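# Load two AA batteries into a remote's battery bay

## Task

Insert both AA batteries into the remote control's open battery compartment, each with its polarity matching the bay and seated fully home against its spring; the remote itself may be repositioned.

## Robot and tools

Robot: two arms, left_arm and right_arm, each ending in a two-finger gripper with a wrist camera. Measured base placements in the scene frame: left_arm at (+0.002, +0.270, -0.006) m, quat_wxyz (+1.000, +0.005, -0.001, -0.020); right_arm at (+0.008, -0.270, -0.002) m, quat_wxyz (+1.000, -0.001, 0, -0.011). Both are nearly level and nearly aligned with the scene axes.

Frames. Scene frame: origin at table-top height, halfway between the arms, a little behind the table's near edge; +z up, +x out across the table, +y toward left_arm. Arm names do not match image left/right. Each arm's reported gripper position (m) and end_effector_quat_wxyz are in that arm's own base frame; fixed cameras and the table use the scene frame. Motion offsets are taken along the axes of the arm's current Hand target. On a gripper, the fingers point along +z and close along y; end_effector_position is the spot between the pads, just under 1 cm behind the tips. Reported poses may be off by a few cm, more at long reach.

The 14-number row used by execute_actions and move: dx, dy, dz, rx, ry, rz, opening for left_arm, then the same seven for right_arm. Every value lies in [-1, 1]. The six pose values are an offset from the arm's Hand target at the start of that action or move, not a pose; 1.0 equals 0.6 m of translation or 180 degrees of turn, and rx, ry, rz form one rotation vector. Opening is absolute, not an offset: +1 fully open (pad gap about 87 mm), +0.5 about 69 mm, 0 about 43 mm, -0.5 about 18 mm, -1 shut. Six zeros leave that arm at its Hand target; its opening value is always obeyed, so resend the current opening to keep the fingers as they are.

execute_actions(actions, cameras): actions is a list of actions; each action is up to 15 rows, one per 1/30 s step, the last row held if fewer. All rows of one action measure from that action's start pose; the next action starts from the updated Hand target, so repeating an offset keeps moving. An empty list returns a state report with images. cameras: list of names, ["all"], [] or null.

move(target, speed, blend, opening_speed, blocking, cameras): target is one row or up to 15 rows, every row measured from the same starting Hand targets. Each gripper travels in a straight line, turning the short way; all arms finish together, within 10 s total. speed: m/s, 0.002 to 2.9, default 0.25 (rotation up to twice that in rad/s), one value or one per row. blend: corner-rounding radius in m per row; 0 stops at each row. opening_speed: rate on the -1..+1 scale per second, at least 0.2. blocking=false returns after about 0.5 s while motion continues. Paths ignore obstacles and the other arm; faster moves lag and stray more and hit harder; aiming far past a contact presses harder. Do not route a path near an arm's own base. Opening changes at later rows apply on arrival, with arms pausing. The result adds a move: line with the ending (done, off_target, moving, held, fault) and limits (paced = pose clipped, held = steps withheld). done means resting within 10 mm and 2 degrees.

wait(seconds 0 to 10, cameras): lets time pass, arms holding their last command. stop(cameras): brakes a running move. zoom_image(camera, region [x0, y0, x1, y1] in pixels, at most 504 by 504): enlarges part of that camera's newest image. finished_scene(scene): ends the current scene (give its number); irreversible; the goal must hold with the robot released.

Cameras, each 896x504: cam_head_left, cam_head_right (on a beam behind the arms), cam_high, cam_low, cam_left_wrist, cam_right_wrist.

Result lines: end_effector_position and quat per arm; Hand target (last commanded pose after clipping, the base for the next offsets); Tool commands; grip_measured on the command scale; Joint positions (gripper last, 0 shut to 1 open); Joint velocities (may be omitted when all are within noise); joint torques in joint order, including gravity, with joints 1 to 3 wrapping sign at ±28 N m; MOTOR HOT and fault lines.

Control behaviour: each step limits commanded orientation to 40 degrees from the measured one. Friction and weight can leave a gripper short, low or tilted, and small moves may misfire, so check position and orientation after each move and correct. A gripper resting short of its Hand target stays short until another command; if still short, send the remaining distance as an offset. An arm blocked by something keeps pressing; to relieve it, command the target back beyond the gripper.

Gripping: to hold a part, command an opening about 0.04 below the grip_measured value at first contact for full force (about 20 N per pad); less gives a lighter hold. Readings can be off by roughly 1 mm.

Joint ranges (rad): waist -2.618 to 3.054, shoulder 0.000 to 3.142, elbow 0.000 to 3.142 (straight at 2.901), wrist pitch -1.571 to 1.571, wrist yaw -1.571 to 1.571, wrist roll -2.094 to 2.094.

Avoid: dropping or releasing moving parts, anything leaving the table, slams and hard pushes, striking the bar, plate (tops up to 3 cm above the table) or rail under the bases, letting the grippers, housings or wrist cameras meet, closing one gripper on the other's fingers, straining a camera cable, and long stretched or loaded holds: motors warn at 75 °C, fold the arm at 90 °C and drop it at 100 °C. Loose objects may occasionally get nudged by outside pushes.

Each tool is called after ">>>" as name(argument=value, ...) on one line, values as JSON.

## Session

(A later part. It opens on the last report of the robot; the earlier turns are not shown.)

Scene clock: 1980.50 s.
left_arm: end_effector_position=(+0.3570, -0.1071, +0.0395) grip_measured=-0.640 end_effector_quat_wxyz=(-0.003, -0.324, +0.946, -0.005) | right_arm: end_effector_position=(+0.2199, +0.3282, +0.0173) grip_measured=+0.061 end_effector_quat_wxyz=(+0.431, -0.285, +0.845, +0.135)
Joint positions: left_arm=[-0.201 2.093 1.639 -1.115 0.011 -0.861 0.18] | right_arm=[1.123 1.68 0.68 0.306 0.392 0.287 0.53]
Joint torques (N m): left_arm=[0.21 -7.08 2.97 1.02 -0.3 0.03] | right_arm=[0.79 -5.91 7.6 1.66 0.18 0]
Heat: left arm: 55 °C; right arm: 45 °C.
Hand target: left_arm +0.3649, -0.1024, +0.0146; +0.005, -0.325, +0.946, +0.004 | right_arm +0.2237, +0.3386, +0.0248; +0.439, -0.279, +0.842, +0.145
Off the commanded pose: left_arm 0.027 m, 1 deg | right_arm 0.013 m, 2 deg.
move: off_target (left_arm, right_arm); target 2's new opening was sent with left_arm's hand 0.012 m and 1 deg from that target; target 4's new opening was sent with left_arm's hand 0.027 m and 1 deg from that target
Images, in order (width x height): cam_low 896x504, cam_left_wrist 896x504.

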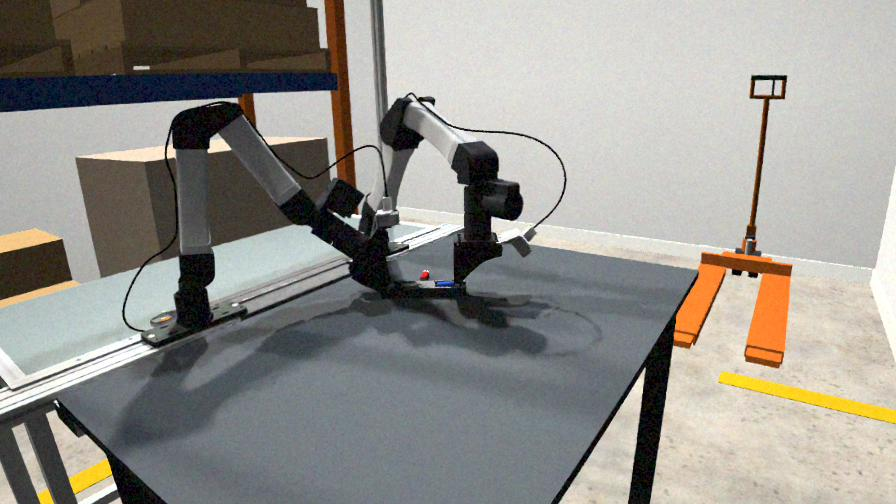

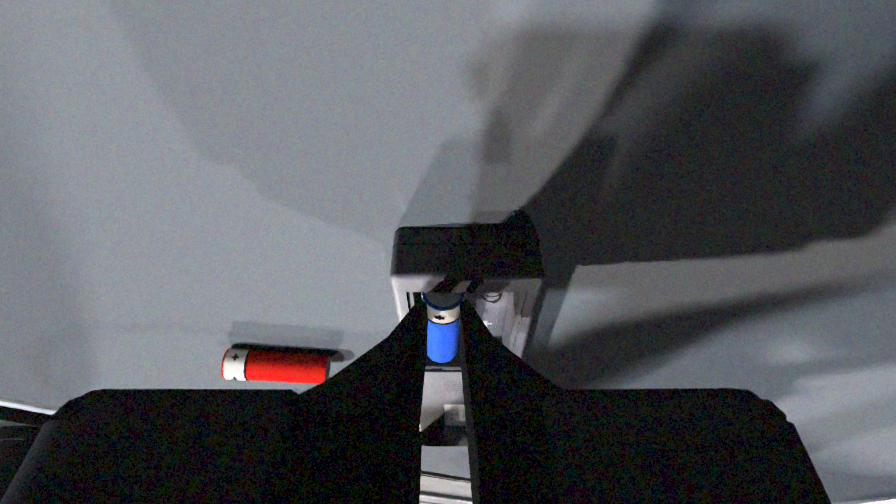

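>>> move(target=[[0.05,0,0.0,0,0,0,-0.72,0,0,0,0,0,0,0.01],[-0.005,0,0.01,0,0,0,-0.72,0,0,0,0,0,0,0.01]], speed=0.06, cameras=["cam_left_wrist","cam_low"])

>>> zoom_image(camera="cam_low", region=[430, 265, 480, 305])

>>> zoom_image(camera="cam_left_wrist", region=[360, 220, 540, 370])

Scene clock: 1993.47 s.
left_arm: end_effector_position=(+0.3572, -0.1058, +0.0386) grip_measured=-0.643 end_effector_quat_wxyz=(+0.004, -0.323, +0.946, -0.011) | right_arm: end_effector_position=(+0.2199, +0.3282, +0.0173) grip_measured=+0.061 end_effector_quat_wxyz=(+0.431, -0.285, +0.845, +0.135)
Joint positions: left_arm=[-0.196 2.077 1.611 -1.087 0.015 -0.855 0.179] | right_arm=[1.123 1.68 0.68 0.306 0.392 0.287 0.53]
Joint torques (N m): left_arm=[0.25 -4.6 4.83 0.96 -0.33 0.01] | right_arm=[0.87 -6.2 7.46 1.65 0.18 0.06]
Heat: left arm: 54 °C; right arm: 45 °C.
Hand target: left_arm +0.3674, -0.1004, +0.0087; +0.005, -0.325, +0.946, +0.004 | right_arm +0.2237, +0.3386, +0.0248; +0.439, -0.279, +0.842, +0.145
Off the commanded pose: left_arm 0.032 m, 2 deg | right_arm 0.013 m, 2 deg.
move: off_target (left_arm, right_arm)
Images, in order (width x height): cam_low 896x504, cam_left_wrist 896x504.

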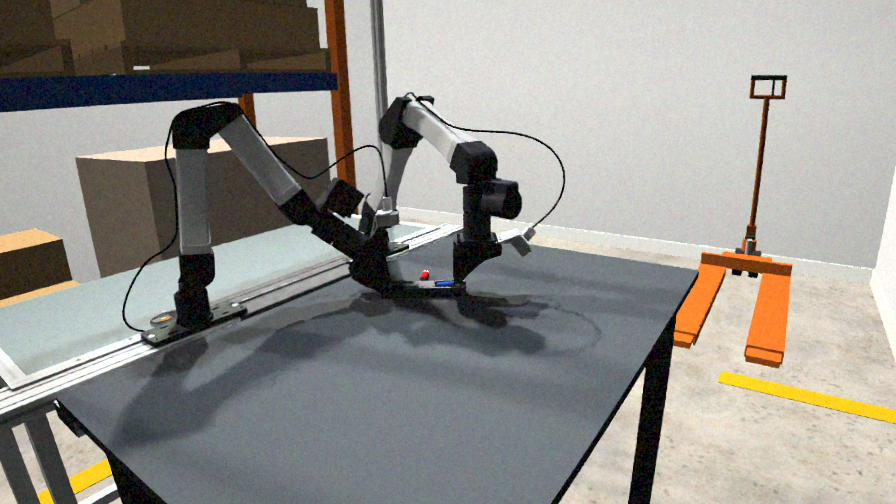

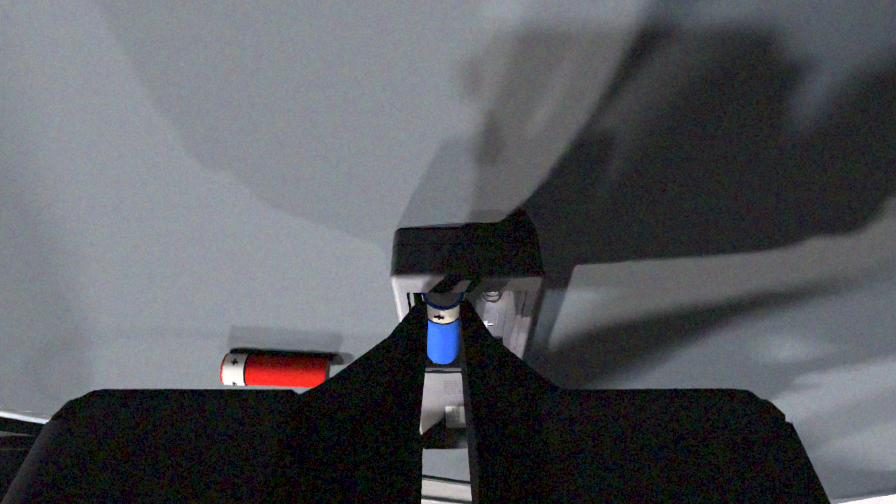

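Scaled by 10.080 from the camera's 896x504 image, which has a finer 1280x720 frame.

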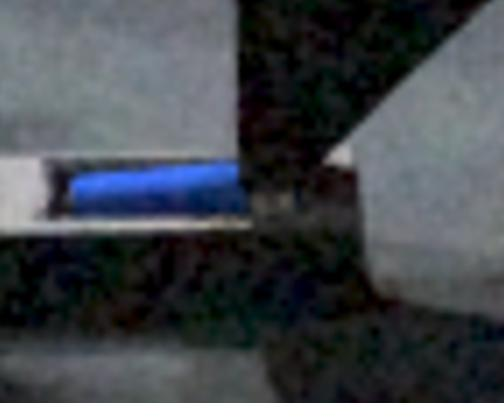

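Scaled by 2.800 from the camera's 896x504 image, which has a finer 1280x720 frame.

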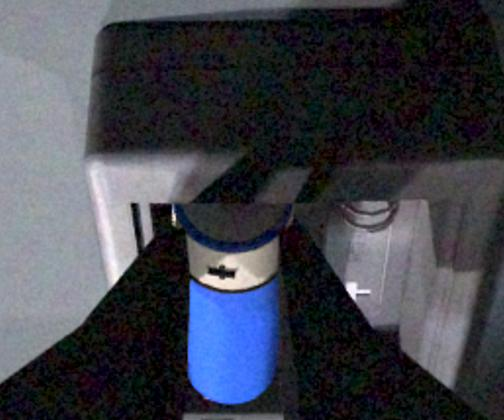

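>>> move(target=[[0,0,-0.02,0,0,0,-0.72,0,0,0,0,0,0,0.01],[0,0,-0.02,0,0,0,-0.48,0,0,0,0,0,0,0.01]], speed=0.06, opening_speed=0.2, cameras=["cam_left_wrist","cam_low"])

>>> zoom_image(camera="cam_low", region=[430, 265, 480, 305])

>>> move(target=[[0,0,-0.1,0,0,0,-0.44,0,0,0,0,0,0,0.01]], speed=0.03, cameras=["cam_left_wrist","cam_low"])

>>> zoom_image(camera="cam_low", region=[430, 265, 480, 305])

>>> zoom_image(camera="cam_left_wrist", region=[360, 190, 540, 340])

Scene clock: 2013.17 s.
left_arm: end_effector_position=(+0.3585, -0.1066, +0.0383) grip_measured=-0.480 end_effector_quat_wxyz=(-0.001, -0.323, +0.946, -0.010) | right_arm: end_effector_position=(+0.2199, +0.3282, +0.0173) grip_measured=+0.061 end_effector_quat_wxyz=(+0.431, -0.285, +0.845, +0.135)
Joint positions: left_arm=[-0.196 2.092 1.631 -1.102 0.018 -0.855 0.26] | right_arm=[1.123 1.68 0.68 0.306 0.392 0.287 0.53]
Joint torques (N m): left_arm=[0.25 -6.71 6.08 0.7 -0.35 0.04] | right_arm=[0.65 -6.05 7.58 1.68 0.18 0.05]
Heat: left arm: 52 °C; right arm: 45 °C.
Hand target: left_arm +0.3673, -0.1005, +0.0207; +0.005, -0.325, +0.946, +0.004 | right_arm +0.2237, +0.3386, +0.0248; +0.439, -0.279, +0.842, +0.145
Off the commanded pose: left_arm 0.021 m, 2 deg | right_arm 0.013 m, 2 deg.
move: off_target (left_arm, right_arm); target 2's new opening was sent with left_arm's hand 0.022 m and 2 deg from that target
Images, in order (width x height): cam_low 896x504, cam_left_wrist 896x504.

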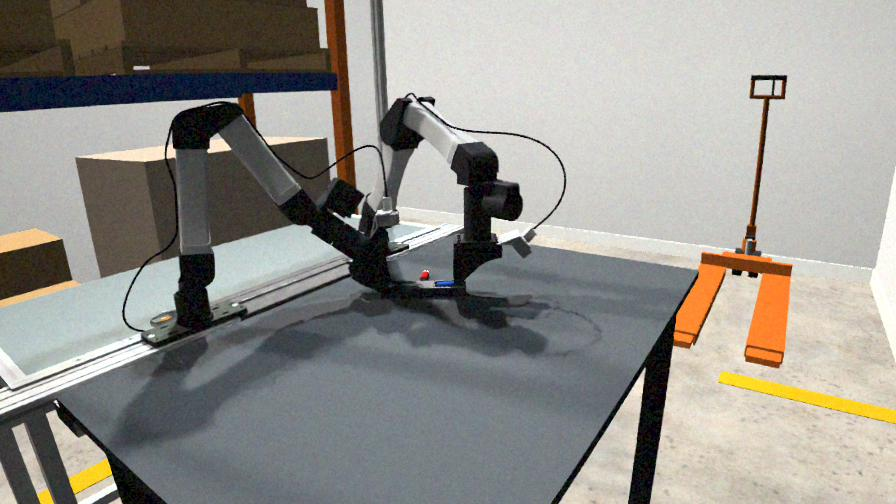

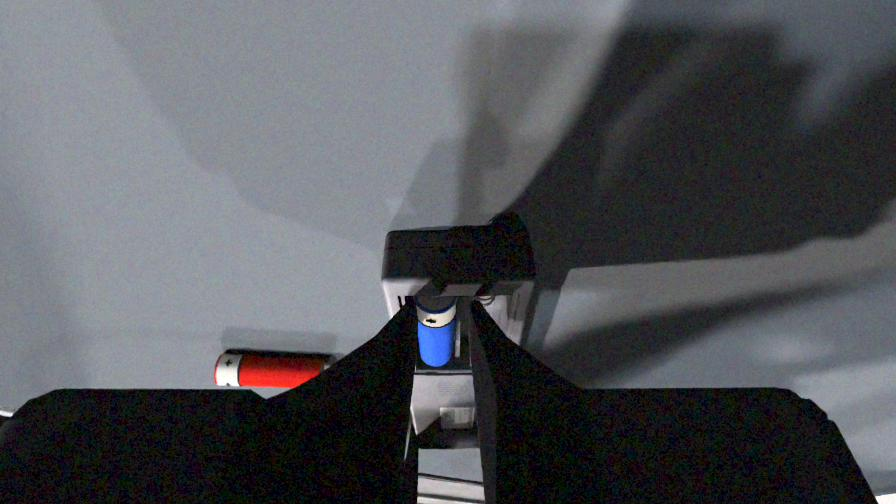

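Scaled by 10.080 from the camera's 896x504 image, which has a finer 1280x720 frame.

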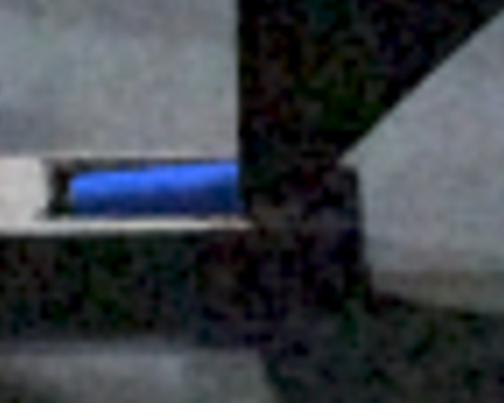

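Scene clock: 2015.70 s.
left_arm: end_effector_position=(+0.3624, -0.1049, +0.0733) grip_measured=-0.440 end_effector_quat_wxyz=(-0.006, -0.324, +0.946, +0.001) | right_arm: end_effector_position=(+0.2199, +0.3282, +0.0173) grip_measured=+0.061 end_effector_quat_wxyz=(+0.431, -0.285, +0.845, +0.135)
Joint positions: left_arm=[-0.196 2.104 1.791 -1.268 0.004 -0.855 0.28] | right_arm=[1.123 1.68 0.68 0.306 0.392 0.287 0.53]
Joint torques (N m): left_arm=[0.12 -11.18 8.39 0.17 -0.23 0.02] | right_arm=[0.65 -6.05 7.5 1.67 0.11 0.03]
Heat: left arm: 52 °C; right arm: 45 °C.
Hand target: left_arm +0.3670, -0.1012, +0.0807; +0.005, -0.325, +0.946, +0.004 | right_arm +0.2237, +0.3386, +0.0248; +0.439, -0.279, +0.842, +0.145
Off the commanded pose: left_arm 0.009 m, 1 deg | right_arm 0.013 m, 2 deg.
move: off_target (right_arm)
Images, in order (width x height): cam_low 896x504, cam_left_wrist 896x504.

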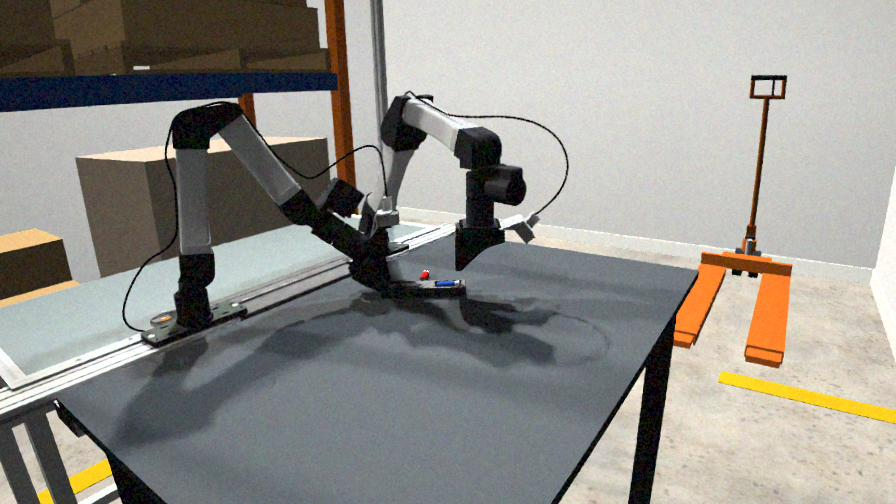

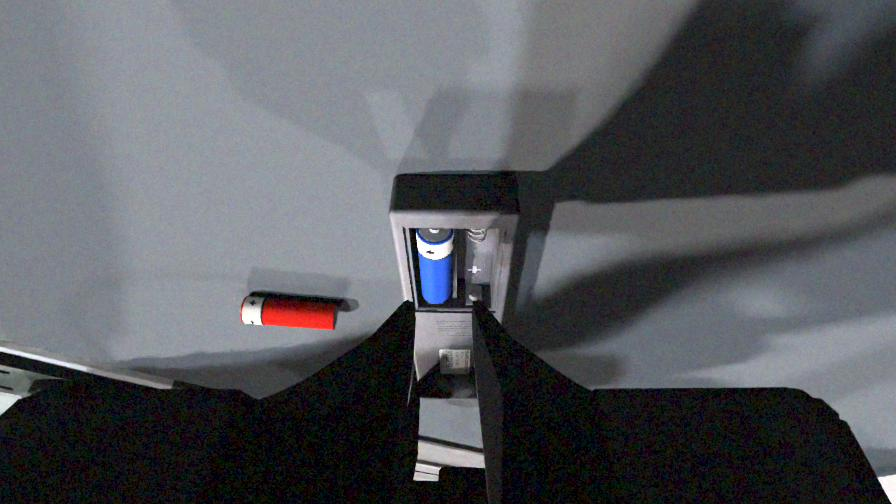

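Scaled by 10.080 from the camera's 896x504 image, which has a finer 1280x720 frame.

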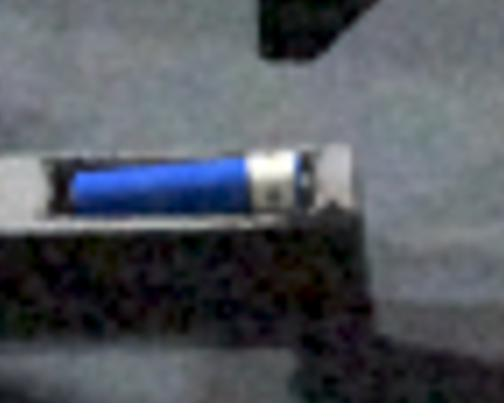

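Scaled by 2.800 from the camera's 896x504 image, which has a finer 1280x720 frame.

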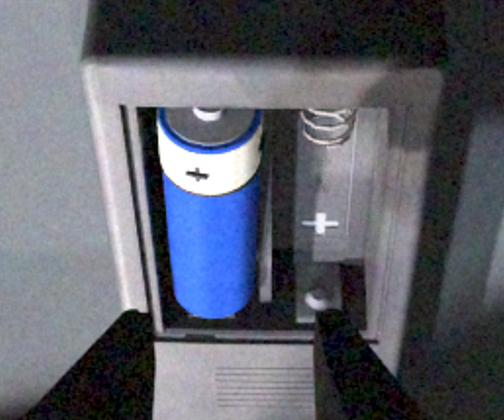

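>>> move(target=[[0.01,0.006,0,0,0,0,-1,0,0,0,0,0,0,0.01],[0.01,0.006,0.11,0,0,0,-1,0,0,0,0,0,0,0.01],[0.01,0.006,0.13,0,0,0,-1,0,0,0,0,0,0,0.01]], speed=0.05, cameras=["cam_left_wrist","cam_low"])

>>> zoom_image(camera="cam_low", region=[430, 265, 480, 305])

>>> zoom_image(camera="cam_left_wrist", region=[360, 220, 540, 370])

Scene clock: 2036.17 s.
left_arm: end_effector_position=(+0.3525, -0.1050, +0.0414) grip_measured=-0.963 end_effector_quat_wxyz=(+0.002, -0.323, +0.946, -0.010) | right_arm: end_effector_position=(+0.2199, +0.3282, +0.0173) grip_measured=+0.061 end_effector_quat_wxyz=(+0.431, -0.285, +0.845, +0.135)
Joint positions: left_arm=[-0.196 2.06 1.597 -1.094 0.016 -0.855 0.018] | right_arm=[1.123 1.68 0.68 0.306 0.392 0.287 0.53]
Joint torques (N m): left_arm=[-0.17 -4.79 1.24 1.3 -0.33 -0.01] | right_arm=[0.96 -5.91 7.45 1.66 0.17 0.03]
Heat: left arm: 54 °C; right arm: 45 °C.
Hand target: left_arm +0.3605, -0.1012, +0.0027; +0.005, -0.325, +0.946, +0.004 | right_arm +0.2237, +0.3386, +0.0248; +0.439, -0.279, +0.842, +0.145
Off the commanded pose: left_arm 0.040 m, 2 deg | right_arm 0.013 m, 2 deg.
move: off_target (left_arm, right_arm)
Images, in order (width x height): cam_low 896x504, cam_left_wrist 896x504.

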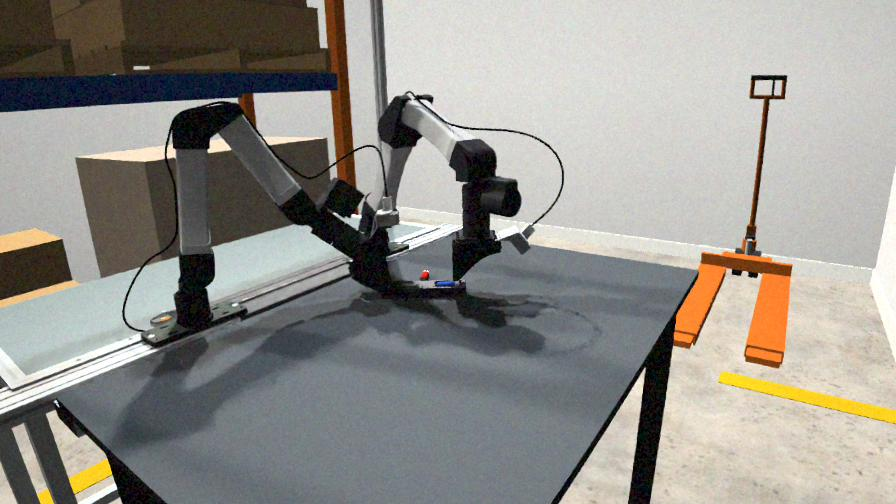

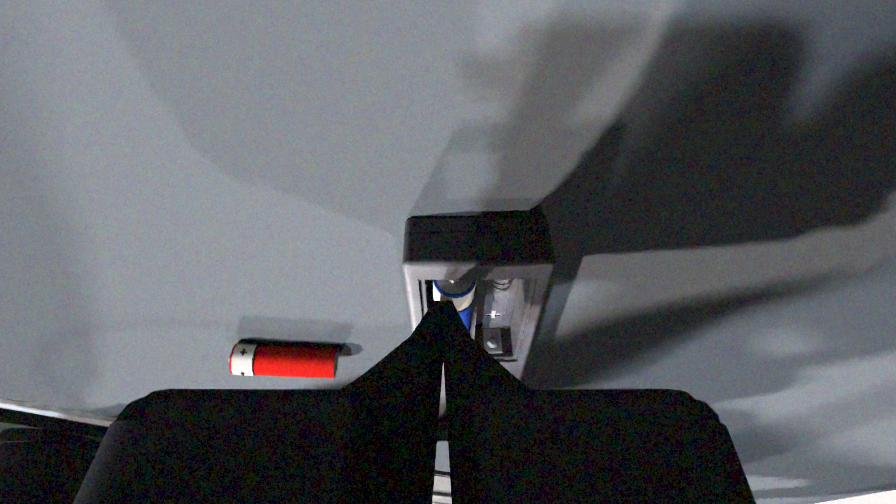

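Scaled by 10.080 from the camera's 896x504 image, which has a finer 1280x720 frame.

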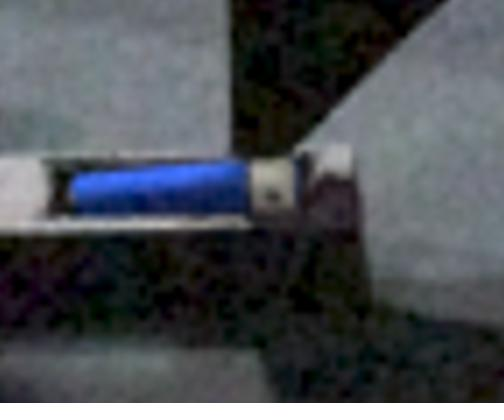

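Scaled by 2.800 from the camera's 896x504 image, which has a finer 1280x720 frame.

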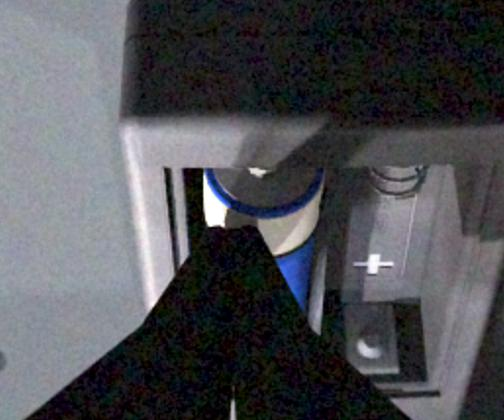

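>>> move(target=[[0,0,-0.1,0,0,0,-1,0,0,0,0,0,0,0.01],[0,0,-0.2,0,0,0,-0.2,0,0,0,0,0,0,0.9],[0,0,-0.2,0,0,0,-0.2,0,0,-0.26,0,0,0,0.9]], speed=0.12, opening_speed=1, cameras=["cam_left_wrist","cam_low","cam_right_wrist"])

>>> zoom_image(camera="cam_low", region=[370, 250, 490, 310])

>>> zoom_image(camera="cam_right_wrist", region=[360, 0, 560, 120])

>>> zoom_image(camera="cam_left_wrist", region=[360, 100, 540, 250])

Scene clock: 2113.47 s.
left_arm: end_effector_position=(+0.3570, -0.1041, +0.1178) grip_measured=-0.200 end_effector_quat_wxyz=(-0.002, -0.323, +0.946, -0.001) | right_arm: end_effector_position=(+0.1206, +0.2555, +0.1002) grip_measured=+0.899 end_effector_quat_wxyz=(+0.429, -0.291, +0.845, +0.130)
Joint positions: left_arm=[-0.197 2.074 1.923 -1.423 0.004 -0.855 0.4] | right_arm=[1.434 1.073 0.623 -0.375 0.618 0.523 0.95]
Joint torques (N m): left_arm=[-0.42 -10.35 8.29 0.19 -0.23 -0.04] | right_arm=[1.05 -3.84 8.5 1.41 0.42 0.11]
Heat: left arm: 51 °C; right arm: 45 °C.
Hand target: left_arm +0.3597, -0.1027, +0.1226; +0.005, -0.325, +0.946, +0.004 | right_arm +0.1212, +0.2623, +0.1142; +0.439, -0.279, +0.842, +0.145
Off the commanded pose: left_arm 0.006 m, 1 deg | right_arm 0.016 m, 3 deg.
move: off_target (right_arm); target 2's new opening was sent with right_arm's hand 0.013 m and 2 deg from that target
Images, in order (width x height): cam_low 896x504, cam_left_wrist 896x504, cam_right_wrist 896x504.

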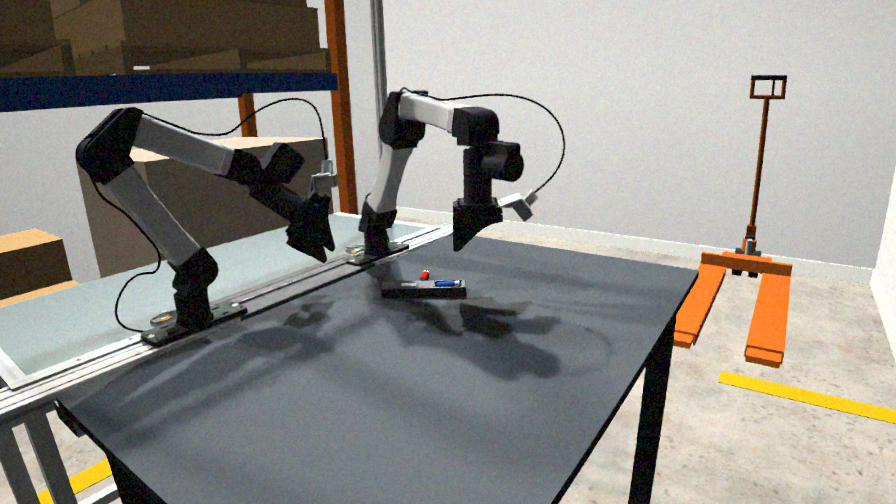

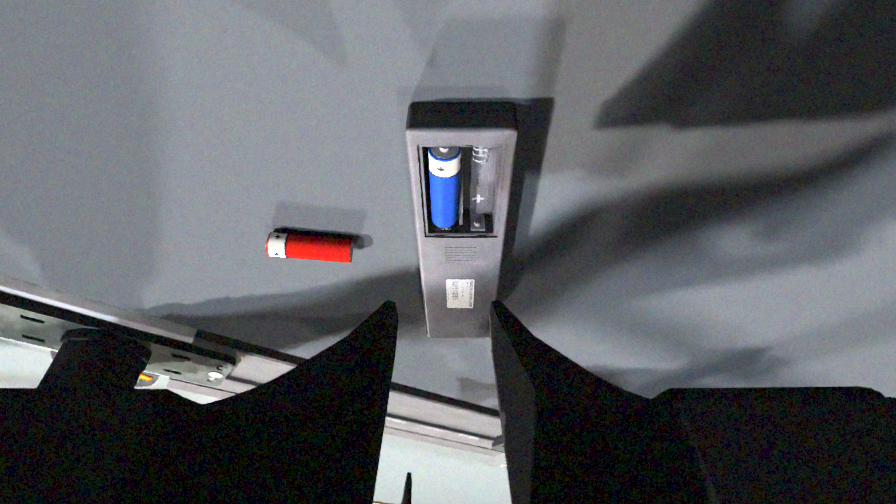

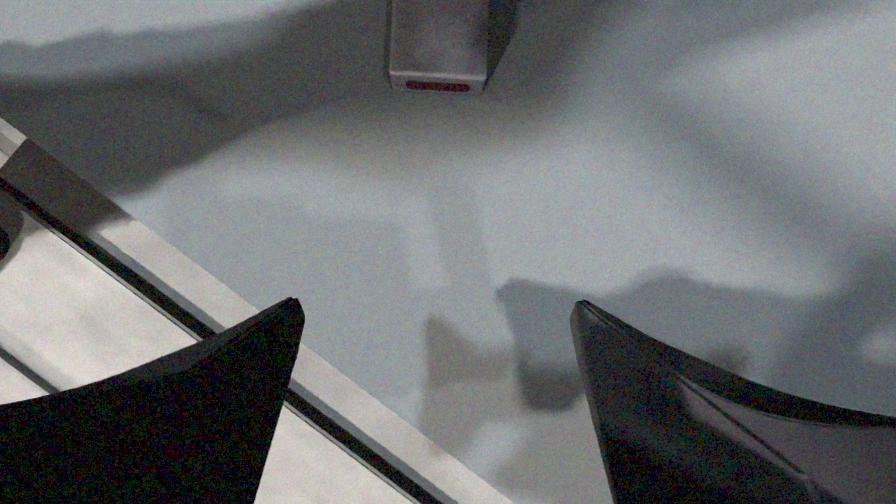

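Scaled by 4.200 from the camera's 896x504 image, which has a finer 1280x720 frame.

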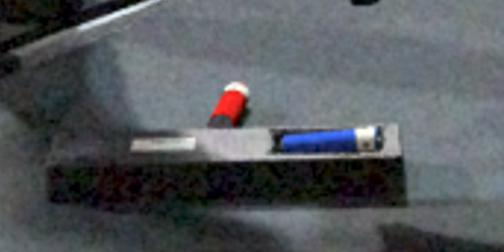

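Scaled by 2.520 from the camera's 896x504 image, which has a finer 1280x720 frame.

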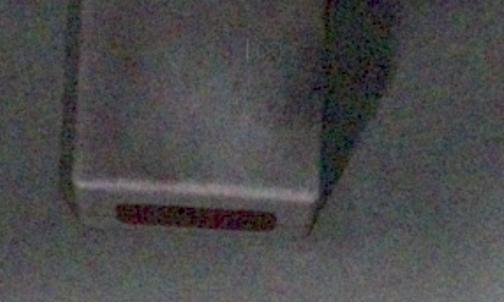

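Scaled by 2.800 from the camera's 896x504 image, which has a finer 1280x720 frame.

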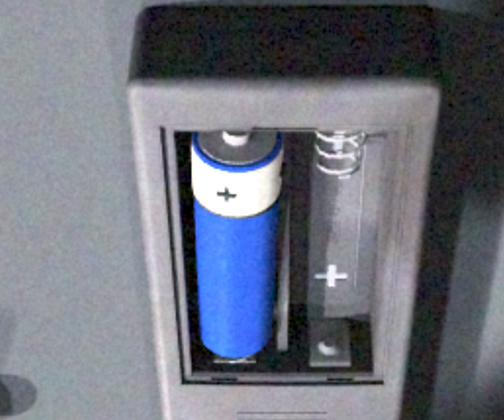

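>>> move(target=[[0.1345,0.1438,0.037,0,0,0.529,-0.1,0,0,0,0,0,0,0.9]], speed=0.3, cameras=["cam_left_wrist","cam_low"])

Scene clock: 2143.57 s.
left_arm: end_effector_position=(+0.2402, -0.0841, +0.0949) grip_measured=-0.100 end_effector_quat_wxyz=(-0.021, +0.474, +0.880, -0.001) | right_arm: end_effector_position=(+0.1206, +0.2554, +0.1001) grip_measured=+0.899 end_effector_quat_wxyz=(+0.429, -0.291, +0.846, +0.130)
Joint positions: left_arm=[-0.425 1.68 1.308 -1.24 -0.002 0.562 0.45] | right_arm=[1.434 1.073 0.623 -0.376 0.618 0.523 0.95]
Joint torques (N m): left_arm=[-0.54 -10.03 4.74 0.45 -0.11 0.1] | right_arm=[1.18 -3.92 8.43 1.37 0.45 0.08]
Heat: left arm: 57 °C; right arm: 46 °C.
Hand target: left_arm +0.2431, -0.0839, +0.0999; +0.000, +0.479, +0.878, +0.006 | right_arm +0.1212, +0.2623, +0.1142; +0.439, -0.279, +0.842, +0.145
Off the commanded pose: left_arm 0.006 m, 3 deg | right_arm 0.016 m, 3 deg.
move: off_target (left_arm, right_arm)
Images, in order (width x height): cam_low 896x504, cam_left_wrist 896x504.

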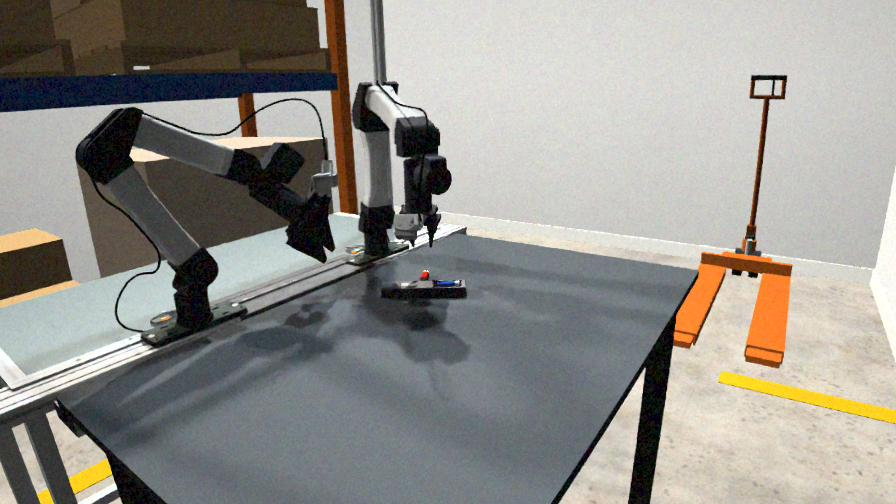

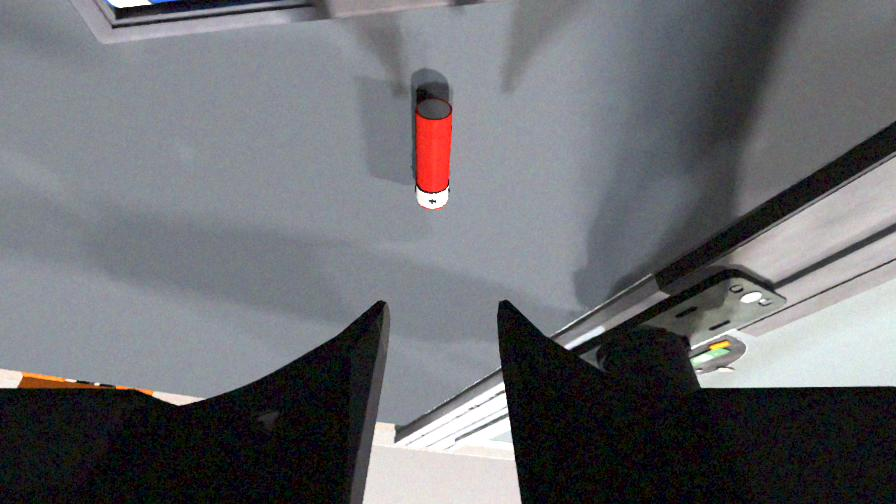

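>>> move(target=[[0.02,0.0075,0.09,0,0,0,-0.1,0,0,0,0,0,0,0.9]], speed=0.15, cameras=["cam_left_wrist"])

Scene clock: 2160.57 s.
left_arm: end_effector_position=(+0.2373, -0.0736, +0.0462) grip_measured=-0.100 end_effector_quat_wxyz=(-0.010, +0.479, +0.878, +0.000) | right_arm: end_effector_position=(+0.1206, +0.2554, +0.1001) grip_measured=+0.899 end_effector_quat_wxyz=(+0.429, -0.291, +0.846, +0.130)
Joint positions: left_arm=[-0.397 1.675 1.108 -1.022 -0.002 0.602 0.45] | right_arm=[1.434 1.073 0.623 -0.376 0.618 0.523 0.95]
Joint torques (N m): left_arm=[0.35 -7.86 4.52 0.48 -0.11 0.09] | right_arm=[1.01 -3.89 8.47 1.38 0.35 0.07]
Heat: left arm: 57 °C; right arm: 46 °C.
Hand target: left_arm +0.2407, -0.0707, +0.0461; +0.000, +0.479, +0.878, +0.006 | right_arm +0.1212, +0.2623, +0.1142; +0.439, -0.279, +0.842, +0.145
Off the commanded pose: left_arm 0.005 m, 1 deg | right_arm 0.016 m, 3 deg.
move: off_target (right_arm)
Images, in order (width x height): cam_left_wrist 896x504.

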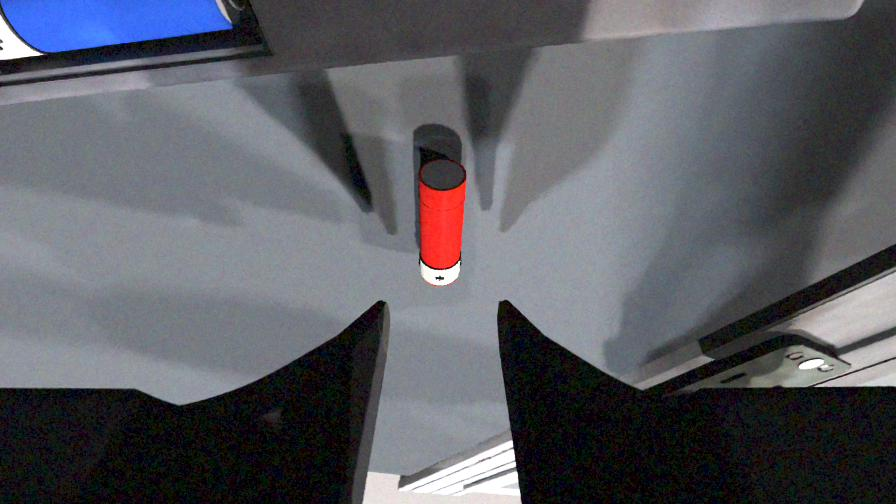

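>>> move(target=[[0.0,0,0.043,0,0,0,-0.1,0,0,0,0,0,0,0.9],[0.0,0,0.043,0,0,0,-0.65,0,0,0,0,0,0,0.9]], speed=0.1, opening_speed=0.7)

>>> move(target=[[0.0,0.05,-0.16,0,0,0,-0.65,0,0,0,0,0,0,0.9]], speed=0.15, cameras=["cam_left_wrist","cam_low"])

>>> zoom_image(camera="cam_left_wrist", region=[360, 200, 540, 400])

>>> zoom_image(camera="cam_low", region=[380, 190, 480, 310])

Scene clock: 2176.87 s.
left_arm: end_effector_position=(+0.2382, -0.0740, +0.0243) grip_measured=-0.585 end_effector_quat_wxyz=(-0.001, +0.480, +0.878, +0.001) | right_arm: end_effector_position=(+0.1206, +0.2554, +0.1001) grip_measured=+0.899 end_effector_quat_wxyz=(+0.429, -0.291, +0.846, +0.130)
Joint positions: left_arm=[-0.397 1.693 1.038 -0.917 -0.002 0.603 0.207] | right_arm=[1.434 1.073 0.623 -0.376 0.618 0.523 0.95]
Joint torques (N m): left_arm=[0.44 -6.22 4.56 0.53 -0.11 0.09] | right_arm=[1.11 -3.88 8.39 1.38 0.38 0.05]
Heat: left arm: 56 °C; right arm: 46 °C.
Hand target: left_arm +0.2408, -0.0704, +0.0202; +0.000, +0.479, +0.878, +0.006 | right_arm +0.1212, +0.2623, +0.1142; +0.439, -0.279, +0.842, +0.145
Off the commanded pose: left_arm 0.006 m, 1 deg | right_arm 0.016 m, 3 deg.
move: off_target (right_arm)

Scene clock: 2178.33 s.
left_arm: end_effector_position=(+0.2614, -0.0581, +0.1067) grip_measured=-0.585 end_effector_quat_wxyz=(-0.010, +0.478, +0.878, -0.001) | right_arm: end_effector_position=(+0.1206, +0.2554, +0.1001) grip_measured=+0.899 end_effector_quat_wxyz=(+0.429, -0.291, +0.846, +0.130)
Joint positions: left_arm=[-0.318 1.693 1.374 -1.271 -0.002 0.68 0.207] | right_arm=[1.434 1.073 0.623 -0.376 0.618 0.523 0.95]
Joint torques (N m): left_arm=[0.31 -8.39 8.24 0.15 -0.11 0.08] | right_arm=[0.98 -3.75 8.38 1.41 0.39 0.1]
Heat: left arm: 56 °C; right arm: 46 °C.
Hand target: left_arm +0.2656, -0.0553, +0.1166; +0.000, +0.479, +0.878, +0.006 | right_arm +0.1212, +0.2623, +0.1142; +0.439, -0.279, +0.842, +0.145
Off the commanded pose: left_arm 0.011 m, 1 deg | right_arm 0.016 m, 3 deg.
move: off_target (left_arm, right_arm)
Images, in order (width x height): cam_low 896x504, cam_left_wrist 896x504.

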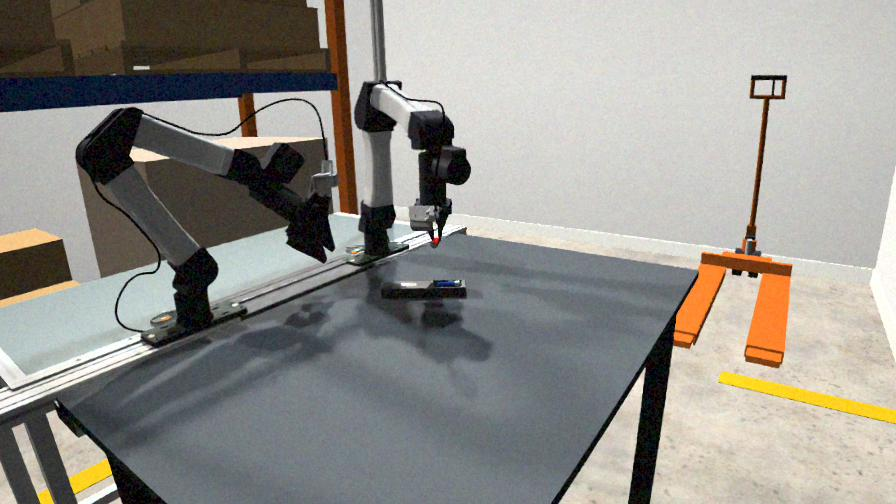

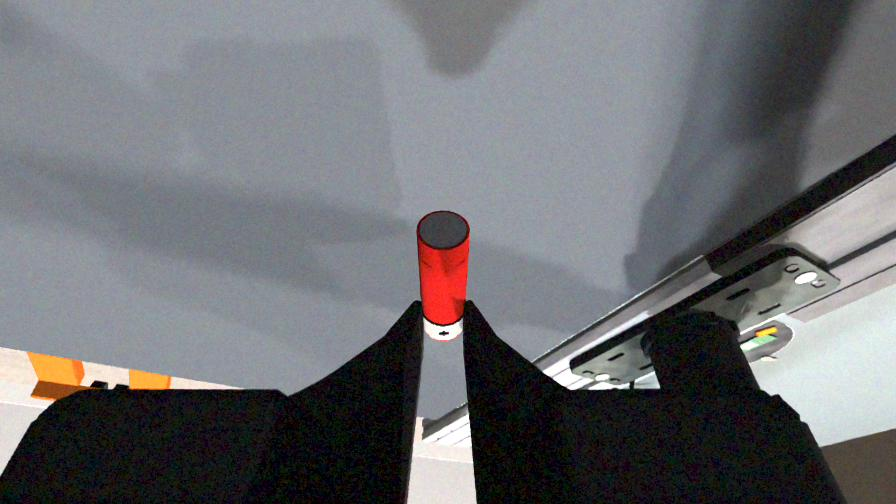

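Scaled by 2.520 from the camera's 896x504 image, which has a finer 1280x720 frame.

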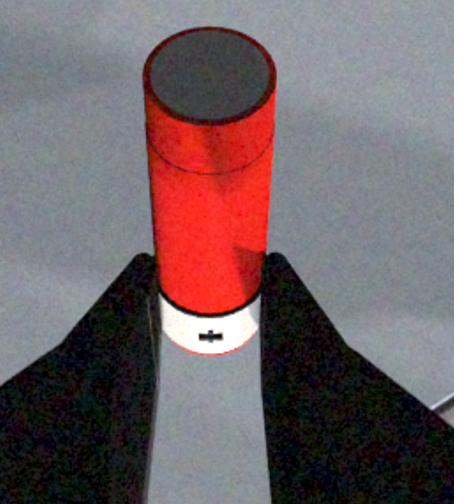

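Scaled by 4.200 from the camera's 896x504 image, which has a finer 1280x720 frame.

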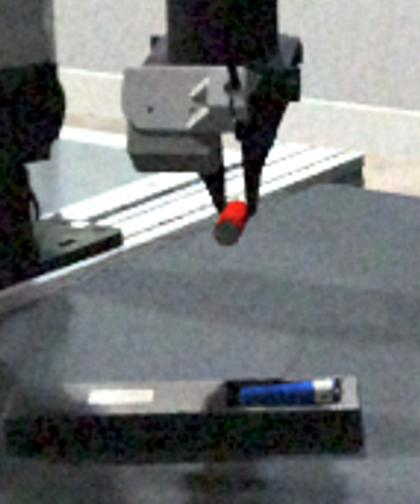

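>>> move(target=[[0,0,0,0,0,0,-0.65,0,0,0.26,0,0,0,0.9],[0,0,0,0,0,0,-0.65,0,0,0.26,0,0,0,0.01]], speed=0.1, opening_speed=0.6, cameras=["cam_right_wrist"])

>>> move(target=[[-0.191,0.0277,0.01,0,0,-0.526,-0.65,0,0,0,0,0,0,0.01]], speed=0.2, cameras=["cam_left_wrist","cam_low"])

Scene clock: 2210.07 s.
left_arm: end_effector_position=(+0.2613, -0.0580, +0.1067) grip_measured=-0.585 end_effector_quat_wxyz=(-0.010, +0.478, +0.878, -0.001) | right_arm: end_effector_position=(+0.2161, +0.3263, +0.0149) grip_measured=+0.059 end_effector_quat_wxyz=(+0.426, -0.284, +0.849, +0.132)
Joint positions: left_arm=[-0.318 1.693 1.374 -1.271 -0.002 0.68 0.207] | right_arm=[1.131 1.678 0.678 0.288 0.399 0.301 0.529]
Joint torques (N m): left_arm=[0.29 -8.38 8.24 0.15 -0.11 0.09] | right_arm=[0.01 -5.81 7.61 1.82 0.13 -0.11]
Heat: left arm: 55 °C; right arm: 47 °C.
Hand target: left_arm +0.2656, -0.0553, +0.1166; +0.000, +0.479, +0.878, +0.006 | right_arm +0.2239, +0.3385, +0.0247; +0.439, -0.279, +0.842, +0.145
Off the commanded pose: left_arm 0.011 m, 1 deg | right_arm 0.017 m, 2 deg.
move: off_target (left_arm, right_arm); target 2's new opening was sent with right_arm's hand 0.018 m and 2 deg from that target
Images, in order (width x height): cam_right_wrist 896x504.

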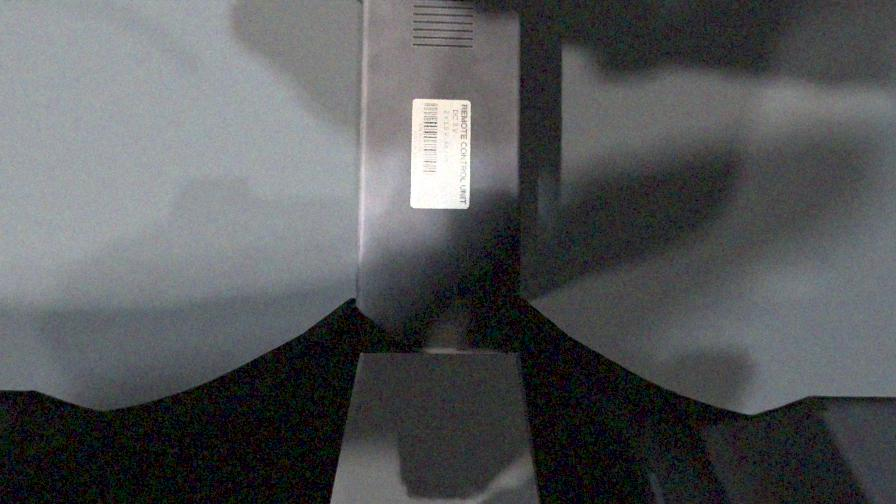

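Scene clock: 2214.97 s.
left_arm: end_effector_position=(+0.3377, -0.1436, +0.1071) grip_measured=-0.585 end_effector_quat_wxyz=(+0.001, -0.316, +0.949, +0.000) | right_arm: end_effector_position=(+0.2161, +0.3263, +0.0149) grip_measured=+0.059 end_effector_quat_wxyz=(+0.426, -0.284, +0.849, +0.132)
Joint positions: left_arm=[-0.31 2.03 1.816 -1.355 -0.002 -0.953 0.207] | right_arm=[1.131 1.678 0.678 0.288 0.399 0.301 0.529]
Joint torques (N m): left_arm=[-0.2 -9.33 8.54 0.19 -0.18 -0.09] | right_arm=[0.08 -5.85 7.73 1.79 0.1 -0.11]
Heat: left arm: 55 °C; right arm: 47 °C.
Hand target: left_arm +0.3415, -0.1427, +0.1100; +0.004, -0.320, +0.947, +0.004 | right_arm +0.2239, +0.3385, +0.0247; +0.439, -0.279, +0.842, +0.145
Off the commanded pose: left_arm 0.005 m, 1 deg | right_arm 0.017 m, 2 deg.
move: off_target (right_arm)
Images, in order (width x height): cam_low 896x504, cam_left_wrist 896x504.

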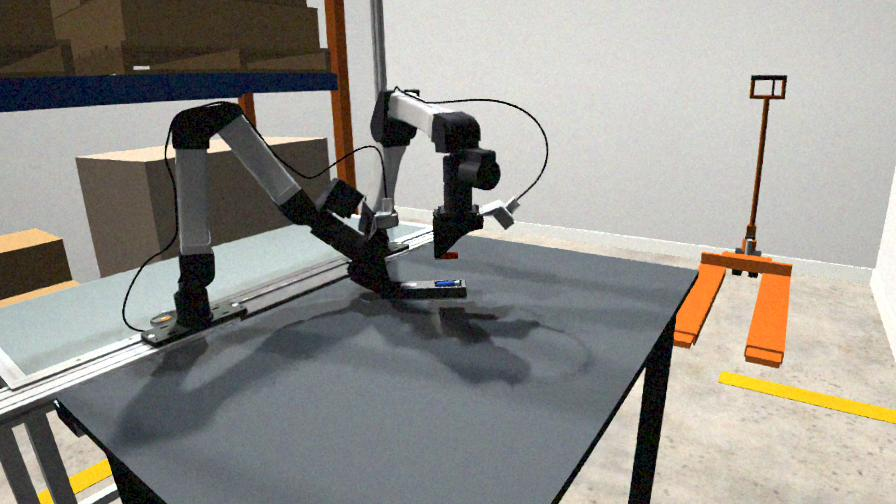

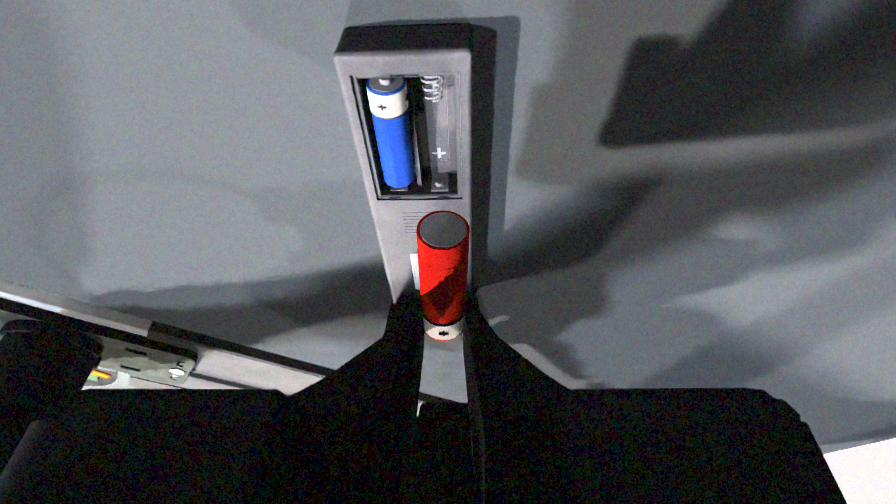

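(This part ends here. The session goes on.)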